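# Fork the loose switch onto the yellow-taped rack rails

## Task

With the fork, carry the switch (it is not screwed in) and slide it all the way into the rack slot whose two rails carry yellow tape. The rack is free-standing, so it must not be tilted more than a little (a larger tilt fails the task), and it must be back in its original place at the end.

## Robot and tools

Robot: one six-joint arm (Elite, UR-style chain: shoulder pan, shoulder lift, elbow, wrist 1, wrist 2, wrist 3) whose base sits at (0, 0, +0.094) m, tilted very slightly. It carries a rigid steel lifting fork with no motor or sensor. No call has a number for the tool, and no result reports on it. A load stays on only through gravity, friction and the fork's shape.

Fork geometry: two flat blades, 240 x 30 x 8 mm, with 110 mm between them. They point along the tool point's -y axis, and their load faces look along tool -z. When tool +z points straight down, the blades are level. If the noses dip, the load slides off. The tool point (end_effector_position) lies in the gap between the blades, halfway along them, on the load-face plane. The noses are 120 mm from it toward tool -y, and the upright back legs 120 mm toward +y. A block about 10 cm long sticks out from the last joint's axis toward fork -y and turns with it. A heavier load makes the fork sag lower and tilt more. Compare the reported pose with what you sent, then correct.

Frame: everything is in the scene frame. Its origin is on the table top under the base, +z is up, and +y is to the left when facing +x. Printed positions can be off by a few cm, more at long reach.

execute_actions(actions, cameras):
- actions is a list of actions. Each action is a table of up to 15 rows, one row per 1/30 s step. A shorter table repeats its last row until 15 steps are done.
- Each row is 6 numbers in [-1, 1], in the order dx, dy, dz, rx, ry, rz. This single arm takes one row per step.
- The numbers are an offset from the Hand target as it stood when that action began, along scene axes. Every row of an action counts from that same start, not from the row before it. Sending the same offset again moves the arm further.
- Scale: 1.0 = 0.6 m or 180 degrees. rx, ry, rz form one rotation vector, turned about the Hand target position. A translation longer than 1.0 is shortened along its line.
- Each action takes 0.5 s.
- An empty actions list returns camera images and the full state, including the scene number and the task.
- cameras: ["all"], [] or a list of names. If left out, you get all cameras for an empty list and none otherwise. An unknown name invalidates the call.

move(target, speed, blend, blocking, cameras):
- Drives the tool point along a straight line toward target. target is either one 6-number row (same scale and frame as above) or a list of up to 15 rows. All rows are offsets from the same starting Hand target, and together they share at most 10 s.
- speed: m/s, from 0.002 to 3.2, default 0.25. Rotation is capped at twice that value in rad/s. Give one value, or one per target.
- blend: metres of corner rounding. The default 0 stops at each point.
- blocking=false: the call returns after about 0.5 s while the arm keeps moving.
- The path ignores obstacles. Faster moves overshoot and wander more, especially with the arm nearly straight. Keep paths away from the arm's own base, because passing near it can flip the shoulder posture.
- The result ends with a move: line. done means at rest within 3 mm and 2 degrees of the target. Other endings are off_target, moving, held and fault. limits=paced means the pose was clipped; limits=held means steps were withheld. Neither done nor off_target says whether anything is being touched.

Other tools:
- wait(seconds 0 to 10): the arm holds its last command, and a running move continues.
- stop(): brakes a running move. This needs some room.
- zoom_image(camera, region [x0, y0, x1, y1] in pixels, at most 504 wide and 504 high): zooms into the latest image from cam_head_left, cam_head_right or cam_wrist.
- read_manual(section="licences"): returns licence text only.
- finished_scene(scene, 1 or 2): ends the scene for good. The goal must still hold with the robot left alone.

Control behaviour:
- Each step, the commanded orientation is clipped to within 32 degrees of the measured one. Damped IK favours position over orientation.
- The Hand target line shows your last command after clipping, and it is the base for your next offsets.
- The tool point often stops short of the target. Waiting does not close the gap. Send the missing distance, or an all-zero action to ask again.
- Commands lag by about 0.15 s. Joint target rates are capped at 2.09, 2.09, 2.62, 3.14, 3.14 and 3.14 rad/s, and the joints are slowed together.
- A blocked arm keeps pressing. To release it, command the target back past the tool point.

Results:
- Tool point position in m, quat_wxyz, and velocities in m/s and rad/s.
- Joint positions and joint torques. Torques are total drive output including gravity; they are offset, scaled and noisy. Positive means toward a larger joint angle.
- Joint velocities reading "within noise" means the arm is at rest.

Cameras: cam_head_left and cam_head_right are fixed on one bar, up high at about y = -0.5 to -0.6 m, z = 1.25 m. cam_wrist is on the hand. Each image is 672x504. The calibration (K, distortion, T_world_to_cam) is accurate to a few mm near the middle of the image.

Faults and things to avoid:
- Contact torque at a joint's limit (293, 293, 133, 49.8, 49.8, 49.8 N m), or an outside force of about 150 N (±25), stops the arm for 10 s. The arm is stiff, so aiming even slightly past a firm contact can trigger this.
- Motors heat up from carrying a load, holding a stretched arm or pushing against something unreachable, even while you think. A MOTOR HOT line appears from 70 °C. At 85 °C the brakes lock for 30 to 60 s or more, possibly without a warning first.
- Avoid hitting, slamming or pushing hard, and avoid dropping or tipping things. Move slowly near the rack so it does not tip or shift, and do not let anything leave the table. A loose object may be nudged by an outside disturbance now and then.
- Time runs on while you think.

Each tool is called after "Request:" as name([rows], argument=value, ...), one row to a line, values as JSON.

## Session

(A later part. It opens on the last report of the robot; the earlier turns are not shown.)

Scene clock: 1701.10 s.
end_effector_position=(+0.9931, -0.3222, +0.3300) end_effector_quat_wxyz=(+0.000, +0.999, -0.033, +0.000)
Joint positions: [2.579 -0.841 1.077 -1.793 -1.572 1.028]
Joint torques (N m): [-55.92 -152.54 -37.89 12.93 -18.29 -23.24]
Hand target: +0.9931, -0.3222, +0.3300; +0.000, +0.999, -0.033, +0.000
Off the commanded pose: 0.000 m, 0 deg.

Request:
execute_actions([
  [[-0.005, 0, 0, 0, 0, 0]],
], cameras=["cam_head_right", "cam_head_left"])

Request:
zoom_image(camera="cam_head_right", region=[380, 110, 480, 210])

Request:
zoom_image(camera="cam_head_right", region=[270, 70, 370, 170])

Scene clock: 1705.17 s.
end_effector_position=(+0.9901, -0.3222, +0.3300) end_effector_quat_wxyz=(+0.000, +0.999, -0.033, +0.000)
Joint positions: [2.577 -0.846 1.086 -1.797 -1.572 1.026]
Joint torques (N m): [-51.5 -151.42 -35.33 14.21 -14.05 -23.24]
Hand target: +0.9901, -0.3222, +0.3300; +0.000, +0.999, -0.033, +0.000
Off the commanded pose: 0.000 m, 0 deg.
Images, in order (width x height): cam_head_left 672x504, cam_head_right 672x504.

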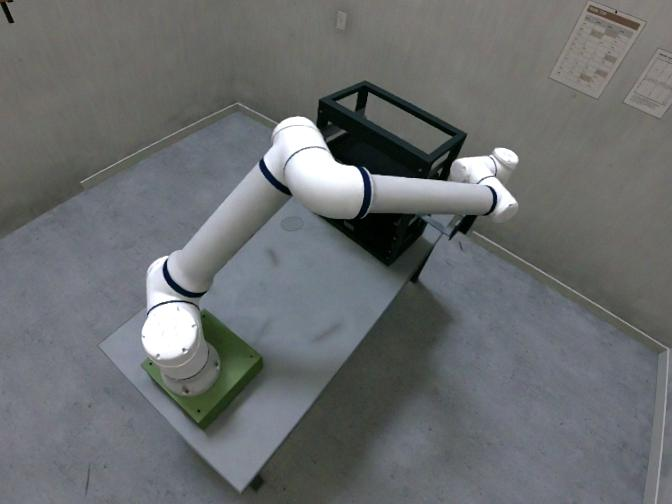

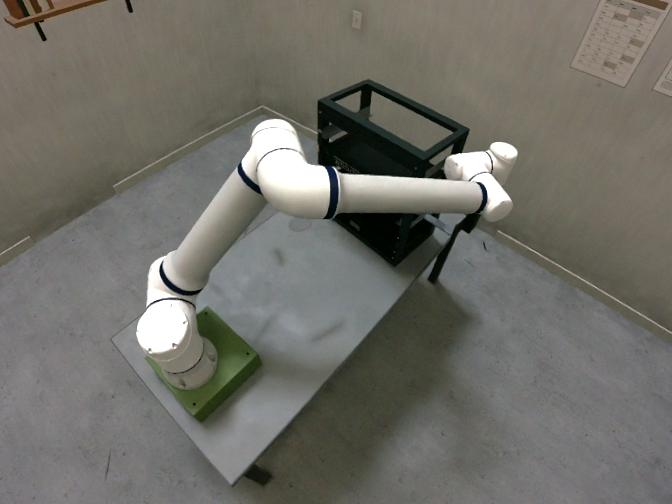

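Scaled by 5.040.

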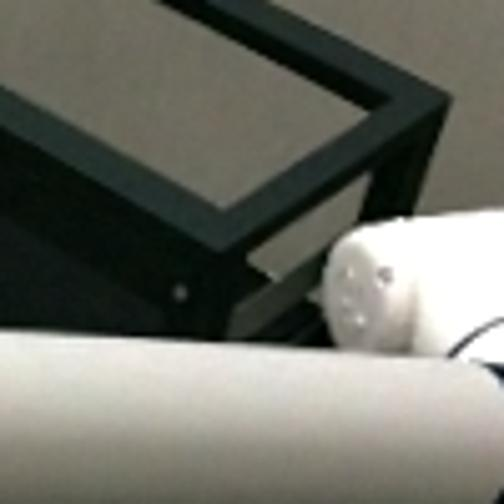

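Scaled by 5.040.

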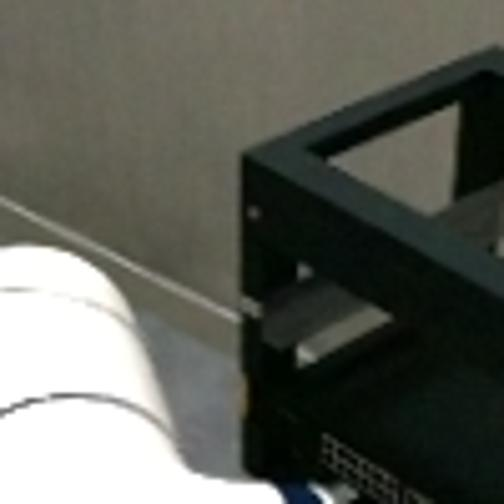

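Request:
execute_actions([
  [[-0.005, 0, 0, 0, 0, 0]],
  [[-0.005, 0, 0, 0, 0, 0]],
  [[-0.005, 0, 0, 0, 0, 0]],
], cameras=["cam_head_right"])

Request:
zoom_image(camera="cam_head_right", region=[380, 110, 480, 210])

Request:
zoom_image(camera="cam_head_right", region=[270, 70, 370, 170])

Scene clock: 1717.30 s.
end_effector_position=(+0.9811, -0.3221, +0.3300) end_effector_quat_wxyz=(+0.000, +0.999, -0.033, +0.000)
Joint positions: [2.572 -0.86 1.111 -1.807 -1.572 1.021]
Joint torques (N m): [-59.57 -151.85 -35.39 14.93 -18.73 -20.41]
Hand target: +0.9811, -0.3222, +0.3300; +0.000, +0.999, -0.033, +0.000
Off the commanded pose: 0.000 m, 0 deg.
Images, in order (width x height): cam_head_right 672x504.

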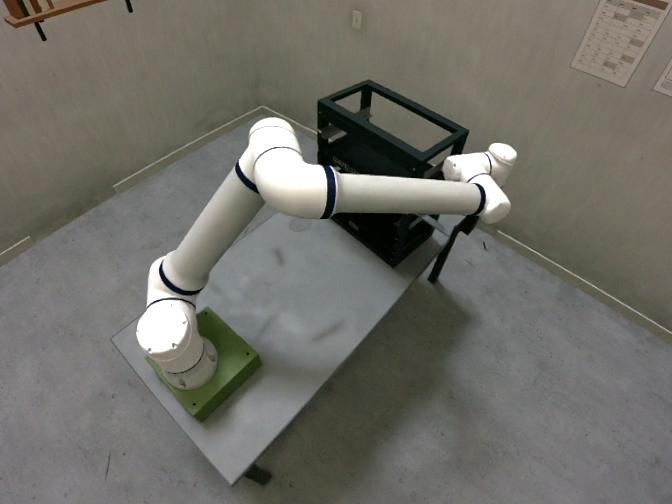

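Scaled by 5.040.

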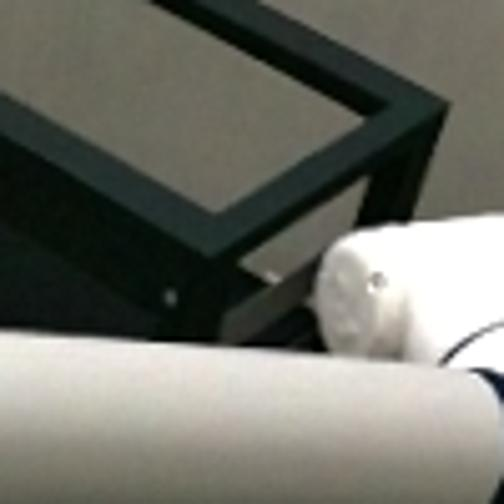

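Scaled by 5.040.

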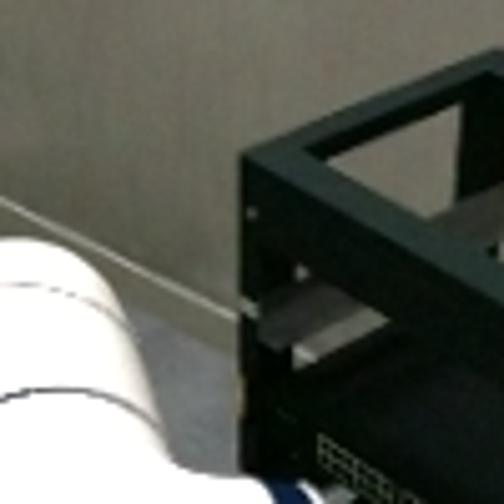

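Request:
move([
  [0.02, 0, 0, 0, 0, 0],
  [0.02, -0.213, 0, 0, 0, 0],
  [-0.302, -0.213, 0.15, 0, 0, -0.145],
  [-0.668, 0.12, 0.217, 0, 0, -0.368],
  [-0.702, 0.537, 0.217, 0, 0, -0.507],
], speed=[0.05, 0.15, 0.35, 0.35, 0.35], blend=[0, 0.02, 0.05, 0.08, 0], cameras=["cam_head_left", "cam_head_right"])

Scene clock: 1761.83 s.
end_effector_position=(+0.5599, +0.0000, +0.4602) end_effector_quat_wxyz=(+0.000, -0.675, +0.738, +0.000)
Joint positions: [2.772 -2.088 2.21 -1.678 -1.57 2.814]
Joint torques (N m): [12.25 3.4 -102.19 -5.02 -1.86 3.09]
Hand target: +0.5599, +0.0000, +0.4602; +0.000, -0.675, +0.738, +0.000
Off the commanded pose: 0.000 m, 0 deg.
move: done
Images, in order (width x height): cam_head_left 672x504, cam_head_right 672x504.

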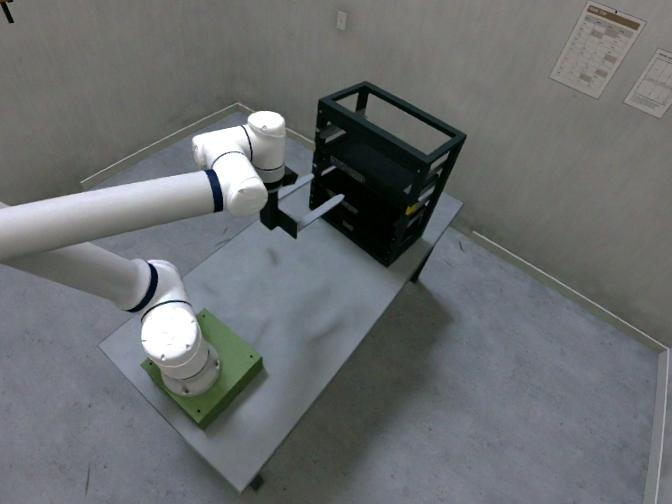

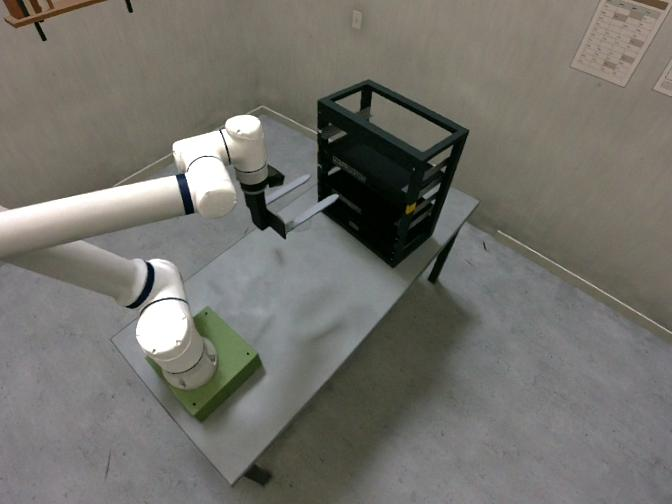

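Request:
zoom_image(camera="cam_head_right", region=[360, 180, 460, 280])

Request:
zoom_image(camera="cam_head_right", region=[300, 80, 400, 220])

Scaled by 5.040.

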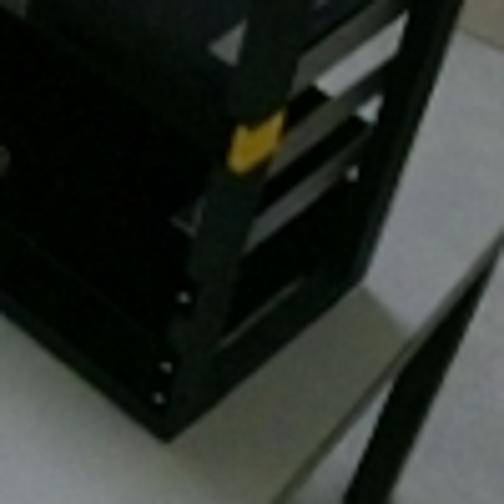

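Scaled by 3.600.

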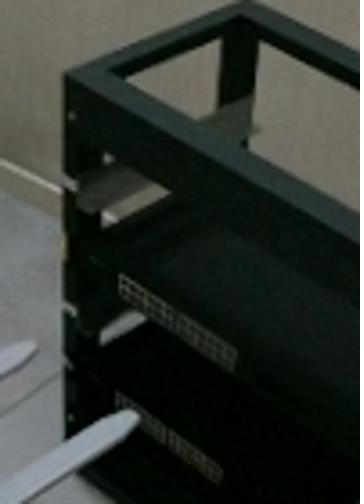

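Request:
move([
  [0.033, 0.4167, 0, 0, 0, -0.139],
  [0.433, 0.767, 0, 0, 0, -0.389],
  [0.7, 0.7, -0.05, 0, 0, -0.461],
], speed=0.35, blend=[0.08, 0.05, 0], cameras=["cam_head_left", "cam_head_right"])

Scene clock: 1788.33 s.
end_effector_position=(+0.9798, +0.4200, +0.4302) end_effector_quat_wxyz=(+0.000, -0.017, +1.000, +0.000)
Joint positions: [3.552 -0.795 0.808 -1.574 -1.56 5.042]
Joint torques (N m): [-23.49 -124.74 -100 -3.13 -2.24 3.31]
Hand target: +0.9799, +0.4200, +0.4302; +0.000, -0.017, +1.000, +0.000
Off the commanded pose: 0.000 m, 0 deg.
move: done
Images, in order (width x height): cam_head_left 672x504, cam_head_right 672x504.

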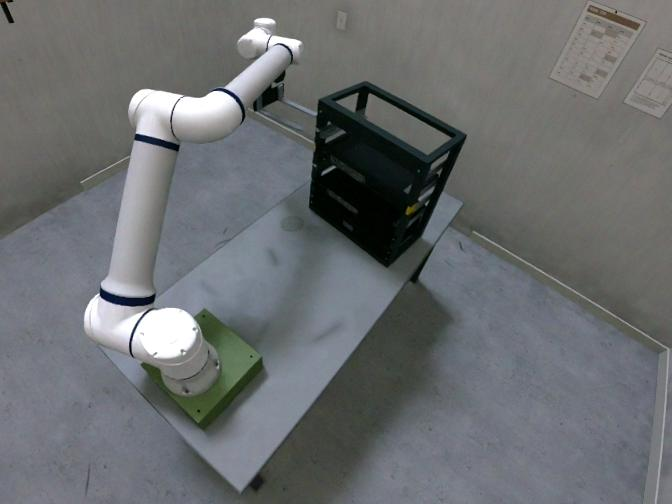

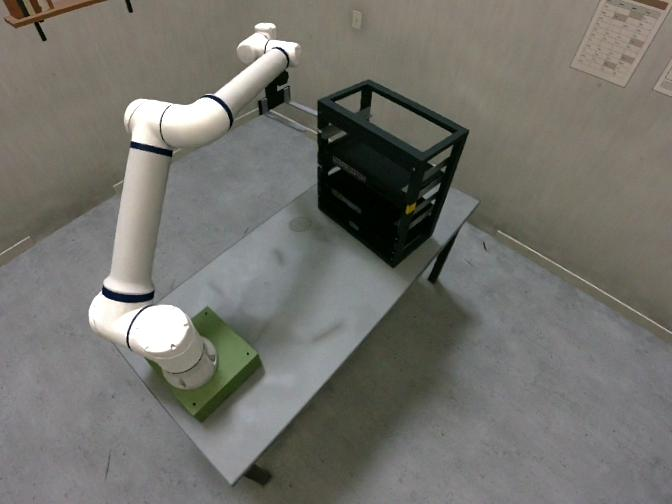

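Request:
zoom_image(camera="cam_head_right", region=[250, 70, 350, 150])

Request:
zoom_image(camera="cam_head_left", region=[250, 70, 350, 150])

Scaled by 5.040.

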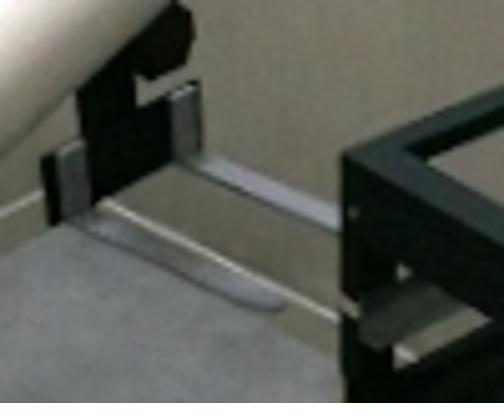

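Scaled by 5.040.

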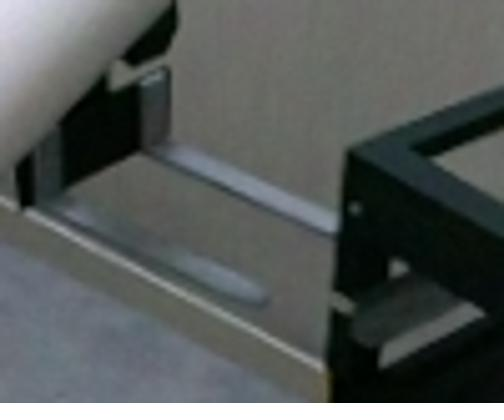

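Request:
move([
  [0.0933, -0.0333, -0.016, 0, 0, 0],
  [0.0933, -0.117, -0.016, 0, 0, 0],
], speed=0.1, blend=[0.01, 0], cameras=["cam_head_right", "cam_head_left"])

Request:
zoom_image(camera="cam_head_right", region=[280, 70, 380, 150])

Request:
zoom_image(camera="cam_head_left", region=[280, 70, 380, 150])

Scene clock: 1801.77 s.
end_effector_position=(+1.0358, +0.3500, +0.4206) end_effector_quat_wxyz=(+0.000, -0.017, +1.000, +0.000)
Joint positions: [3.478 -0.755 0.756 -1.561 -1.561 4.968]
Joint torques (N m): [-23.15 -156 -75.66 -7.97 -2.35 -2.22]
Hand target: +1.0358, +0.3498, +0.4206; +0.000, -0.017, +1.000, +0.000
Off the commanded pose: 0.000 m, 0 deg.
move: done
Images, in order (width x height): cam_head_left 672x504, cam_head_right 672x504.

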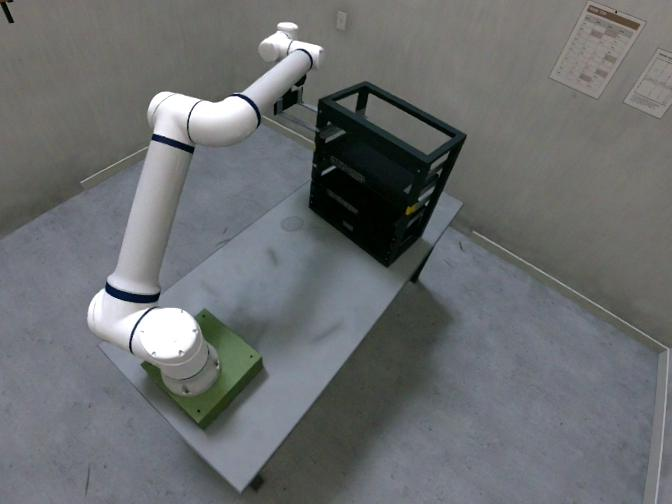

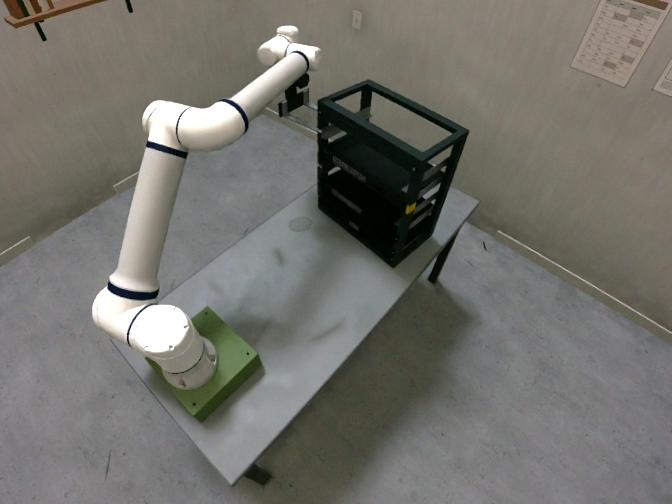

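Scaled by 5.040.

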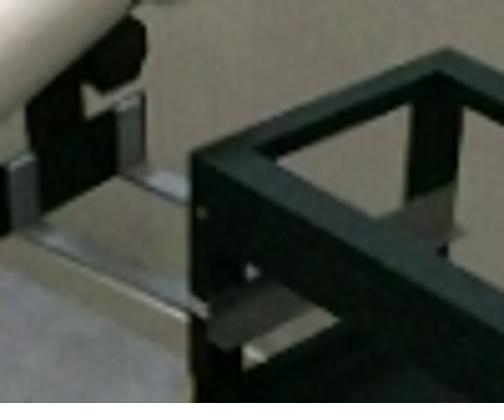

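Scaled by 5.040.

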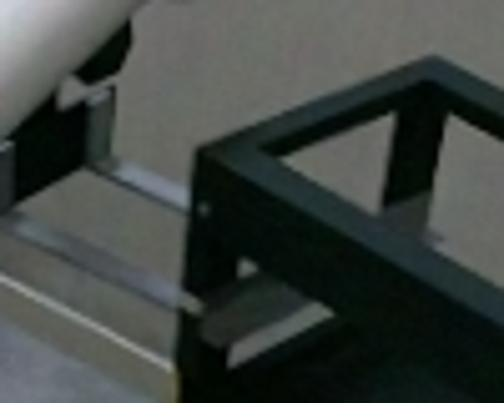

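Request:
execute_actions([
  [[0, -0.01, 0, 0, 0, 0]],
  [[0, -0.01, 0, 0, 0, 0]],
])

Request:
execute_actions([
  [[0, -0.01, 0, 0, 0, 0]],
])

Request:
execute_actions([
  [[0, -0.01, 0, 0, 0, 0]],
])

Scene clock: 1806.83 s.
end_effector_position=(+1.0358, +0.3379, +0.4206) end_effector_quat_wxyz=(+0.000, -0.017, +1.000, +0.000)
Joint positions: [3.467 -0.767 0.778 -1.571 -1.561 4.958]
Joint torques (N m): [-23.37 -153.75 -74.77 -8.31 -3.06 -2.04]
Hand target: +1.0358, +0.3378, +0.4206; +0.000, -0.017, +1.000, +0.000
Off the commanded pose: 0.000 m, 0 deg.

Scene clock: 1807.53 s.
end_effector_position=(+1.0359, +0.3319, +0.4206) end_effector_quat_wxyz=(+0.000, -0.017, +1.000, +0.000)
Joint positions: [3.462 -0.773 0.789 -1.575 -1.561 4.952]
Joint torques (N m): [-42.36 -161.64 -45.55 14.58 -5.61 11.03]
Hand target: +1.0358, +0.3318, +0.4206; +0.000, -0.017, +1.000, +0.000
Off the commanded pose: 0.000 m, 0 deg.

Scene clock: 1808.23 s.
end_effector_position=(+1.0358, +0.3258, +0.4206) end_effector_quat_wxyz=(+0.000, -0.017, +1.000, +0.000)
Joint positions: [3.457 -0.779 0.799 -1.58 -1.561 4.947]
Joint torques (N m): [-44.21 -164.52 -42.87 16.38 -7.04 12.13]
Hand target: +1.0358, +0.3258, +0.4206; +0.000, -0.017, +1.000, +0.000
Off the commanded pose: 0.000 m, 0 deg.

Request:
execute_actions([
  [[0.012, 0, 0, 0, 0, 0]],
])

Request:
execute_actions([
  [[0, -0.01, 0, 0, 0, 0]],
])

Scene clock: 1816.50 s.
end_effector_position=(+1.0430, +0.3258, +0.4206) end_effector_quat_wxyz=(+0.000, -0.017, +1.000, +0.000)
Joint positions: [3.455 -0.764 0.772 -1.568 -1.561 4.946]
Joint torques (N m): [-23.18 -127.66 -99.8 -3.38 0.41 -1.99]
Hand target: +1.0430, +0.3258, +0.4206; +0.000, -0.017, +1.000, +0.000
Off the commanded pose: 0.000 m, 0 deg.

Scene clock: 1817.20 s.
end_effector_position=(+1.0430, +0.3199, +0.4206) end_effector_quat_wxyz=(+0.000, -0.017, +1.000, +0.000)
Joint positions: [3.45 -0.769 0.782 -1.573 -1.561 4.941]
Joint torques (N m): [-23.42 -155.5 -75.91 -8.28 -3.77 -1.98]
Hand target: +1.0430, +0.3198, +0.4206; +0.000, -0.017, +1.000, +0.000
Off the commanded pose: 0.000 m, 0 deg.

Request:
execute_actions([
  [[0, -0.012, 0, 0, 0, 0]],
  [[0, -0.012, 0, 0, 0, 0]],
])

Request:
execute_actions([
  [[0, -0.014, 0, 0, 0, 0]],
  [[0, -0.014, 0, 0, 0, 0]],
])

Request:
execute_actions([
  [[-0.012, 0, 0, 0, 0, 0]],
  [[-0.005, 0, 0, 0, 0, 0]],
  [[-0.005, 0, 0, 0, 0, 0]],
], cameras=["cam_head_right", "cam_head_left"])

Request:
zoom_image(camera="cam_head_right", region=[280, 70, 380, 150])

Scene clock: 1822.97 s.
end_effector_position=(+1.0430, +0.3055, +0.4206) end_effector_quat_wxyz=(+0.000, -0.017, +1.000, +0.000)
Joint positions: [3.438 -0.783 0.806 -1.583 -1.561 4.928]
Joint torques (N m): [-23.49 -154.66 -75.47 -8.32 -3.87 -2.07]
Hand target: +1.0430, +0.3054, +0.4206; +0.000, -0.017, +1.000, +0.000
Off the commanded pose: 0.000 m, 0 deg.

Scene clock: 1824.17 s.
end_effector_position=(+1.0430, +0.2887, +0.4206) end_effector_quat_wxyz=(+0.000, -0.017, +1.000, +0.000)
Joint positions: [3.423 -0.797 0.832 -1.594 -1.561 4.914]
Joint torques (N m): [-22.19 -152.53 -75.32 -8.34 -3.79 -2.14]
Hand target: +1.0430, +0.2886, +0.4206; +0.000, -0.017, +1.000, +0.000
Off the commanded pose: 0.000 m, 0 deg.

Scene clock: 1825.87 s.
end_effector_position=(+1.0299, +0.2886, +0.4206) end_effector_quat_wxyz=(+0.000, -0.017, +1.000, +0.000)
Joint positions: [3.426 -0.824 0.878 -1.614 -1.561 4.916]
Joint torques (N m): [36.97 -164.7 -47.91 14.36 7.43 20.3]
Hand target: +1.0298, +0.2886, +0.4206; +0.000, -0.017, +1.000, +0.000
Off the commanded pose: 0.000 m, 0 deg.
Images, in order (width x height): cam_head_left 672x504, cam_head_right 672x504.

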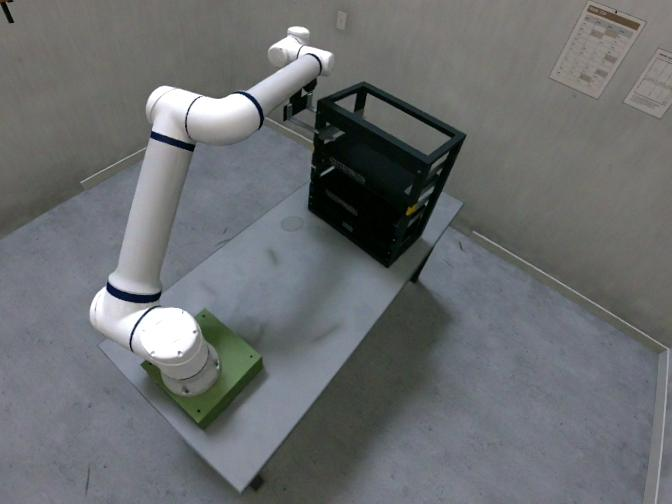

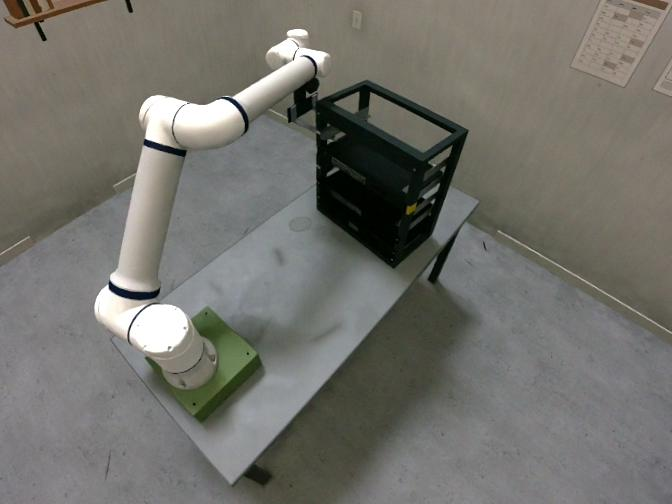

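Scaled by 5.040.

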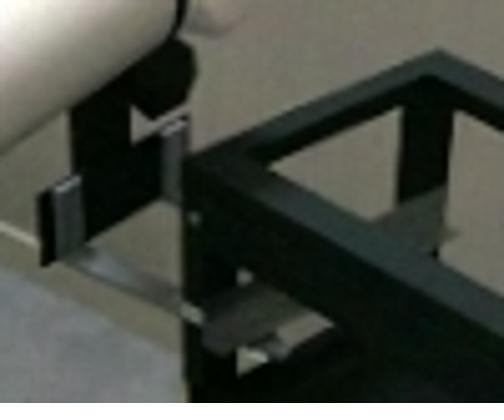

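Request:
execute_actions([
  [[-0.005, 0, 0, 0, 0, 0]],
  [[-0.005, 0, 0, 0, 0, 0]],
  [[-0.005, 0, 0, 0, 0, 0]],
  [[-0.005, 0, 0, 0, 0, 0]],
], cameras=["cam_head_right", "cam_head_left"])

Request:
zoom_image(camera="cam_head_right", region=[280, 70, 380, 150])

Request:
zoom_image(camera="cam_head_right", region=[380, 110, 480, 210])

Request:
zoom_image(camera="cam_head_right", region=[360, 180, 460, 280])

Scene clock: 1832.43 s.
end_effector_position=(+1.0179, +0.2886, +0.4206) end_effector_quat_wxyz=(+0.000, -0.017, +1.000, +0.000)
Joint positions: [3.429 -0.847 0.918 -1.63 -1.561 4.919]
Joint torques (N m): [36.98 -159.4 -45.41 14.35 8.11 20.58]
Hand target: +1.0178, +0.2886, +0.4206; +0.000, -0.017, +1.000, +0.000
Off the commanded pose: 0.000 m, 0 deg.
Images, in order (width x height): cam_head_left 672x504, cam_head_right 672x504.

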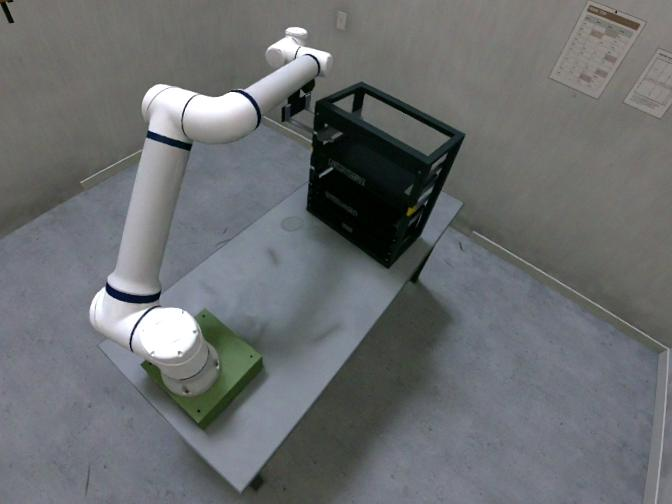

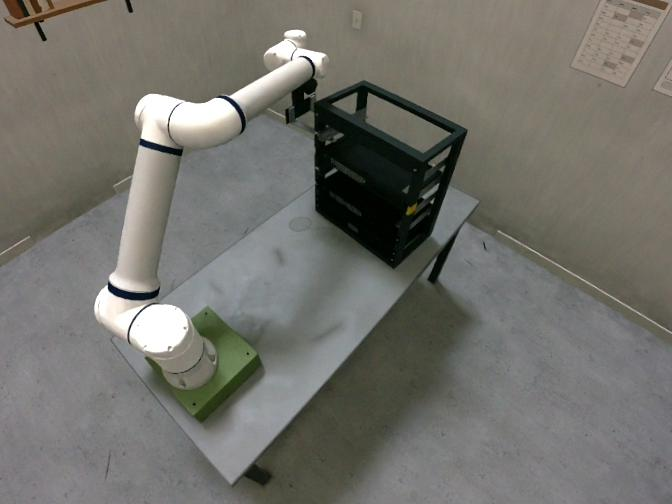

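Scaled by 5.040.

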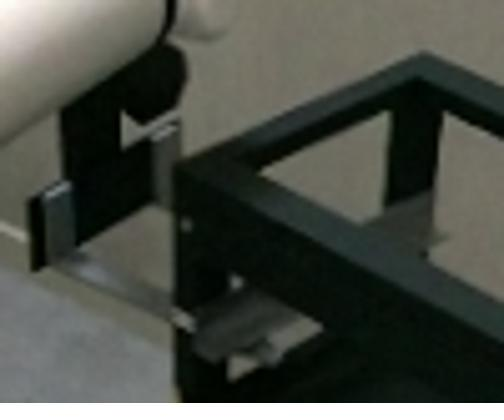

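Scaled by 5.040.

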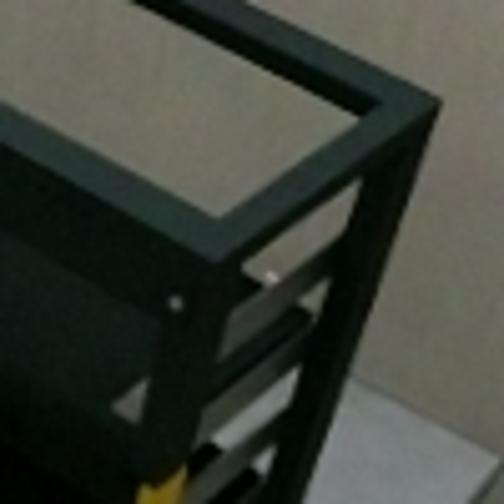

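Scaled by 5.040.

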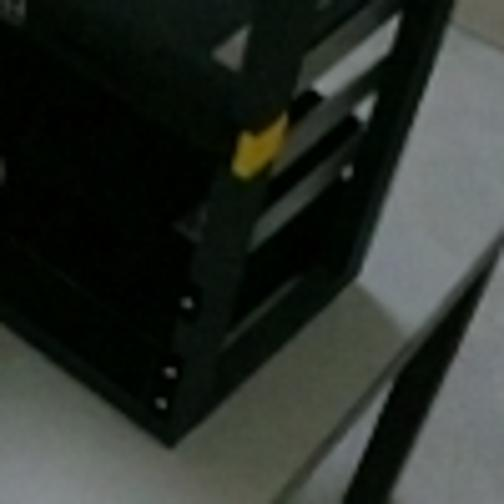

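Request:
execute_actions([
  [[-0.004, 0, 0, 0, 0, 0]],
  [[-0.004, 0, 0, 0, 0, 0]],
])

Request:
move([
  [0.025, 0, 0, 0, 0, 0],
  [0.025, 0.22, 0, 0, 0, 0],
  [-0.42, 0.22, 0.05, 0, 0, 0.15],
  [-0.70, -0.05, 0.06, 0, 0, 0.35],
], speed=[0.05, 0.15, 0.3, 0.3], blend=[0, 0.02, 0.06, 0], cameras=["cam_head_left", "cam_head_right"])

Request:
zoom_image(camera="cam_head_right", region=[280, 70, 380, 150])

Request:
zoom_image(camera="cam_head_right", region=[380, 110, 480, 210])

Request:
zoom_image(camera="cam_head_left", region=[380, 120, 480, 220])

Request:
zoom_image(camera="cam_head_left", region=[290, 70, 390, 170])

Scene clock: 1845.07 s.
end_effector_position=(+1.0131, +0.2887, +0.4206) end_effector_quat_wxyz=(+0.000, -0.017, +1.000, +0.000)
Joint positions: [3.43 -0.856 0.933 -1.637 -1.561 4.92]
Joint torques (N m): [33.22 -160.48 -42.16 16.52 7.94 20.36]
Hand target: +1.0130, +0.2886, +0.4206; +0.000, -0.017, +1.000, +0.000
Off the commanded pose: 0.000 m, 0 deg.

Scene clock: 1849.40 s.
end_effector_position=(+0.5931, +0.2587, +0.4566) end_effector_quat_wxyz=(+0.000, -0.537, +0.844, +0.000)
Joint positions: [3.466 -1.795 2.037 -1.802 -1.561 3.856]
Joint torques (N m): [-23.13 -55.04 -74.81 -4.86 0.89 -2.19]
Hand target: +0.5930, +0.2586, +0.4566; +0.000, -0.537, +0.844, +0.000
Off the commanded pose: 0.000 m, 0 deg.
move: done
Images, in order (width x height): cam_head_left 672x504, cam_head_right 672x504.

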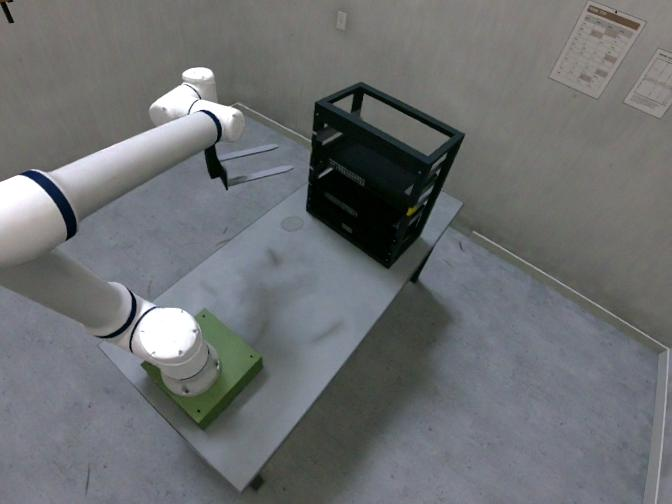

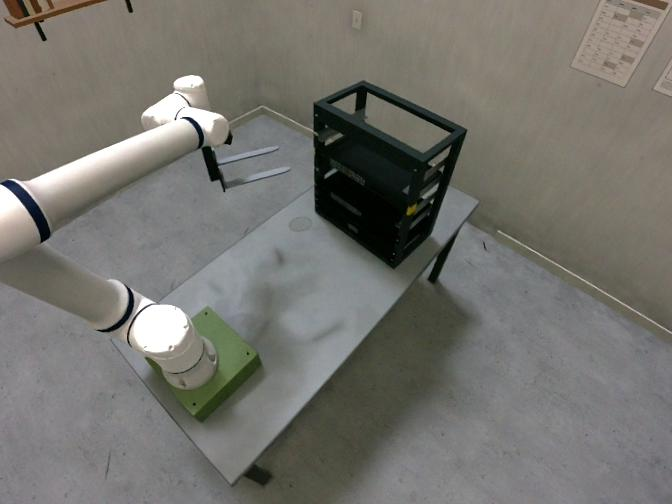

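Scaled by 5.040.

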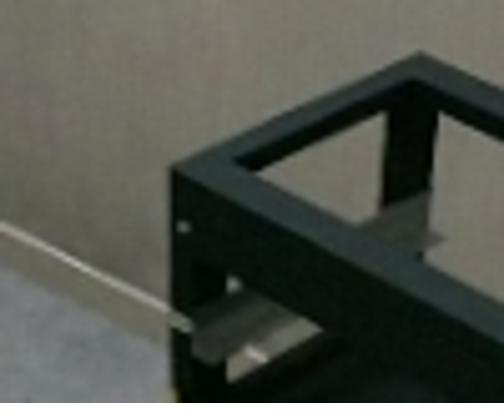

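Scaled by 5.040.

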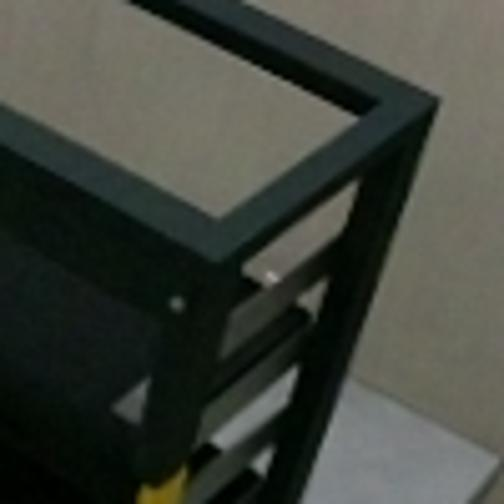

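Scaled by 5.040.

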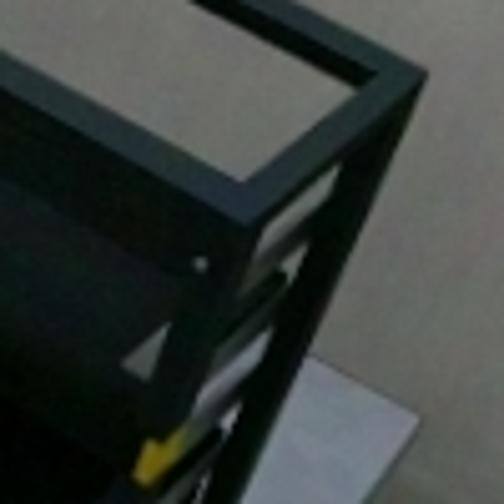

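Scaled by 5.040.

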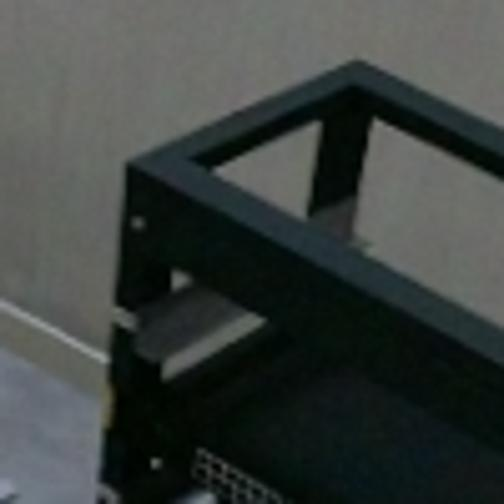

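Request:
zoom_image(camera="cam_head_right", region=[380, 170, 440, 230])

Request:
zoom_image(camera="cam_head_left", region=[300, 130, 420, 250])

Scaled by 8.400.

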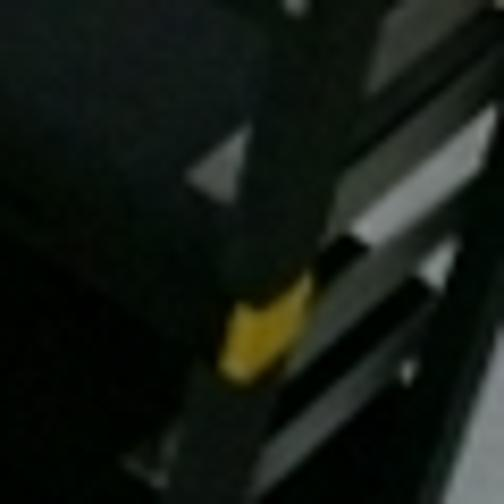

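Scaled by 4.200.

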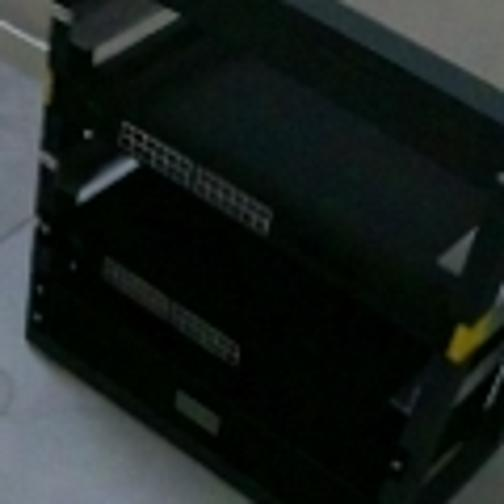

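Request:
finished_scene(scene=1)

The scene is finished: the task was done.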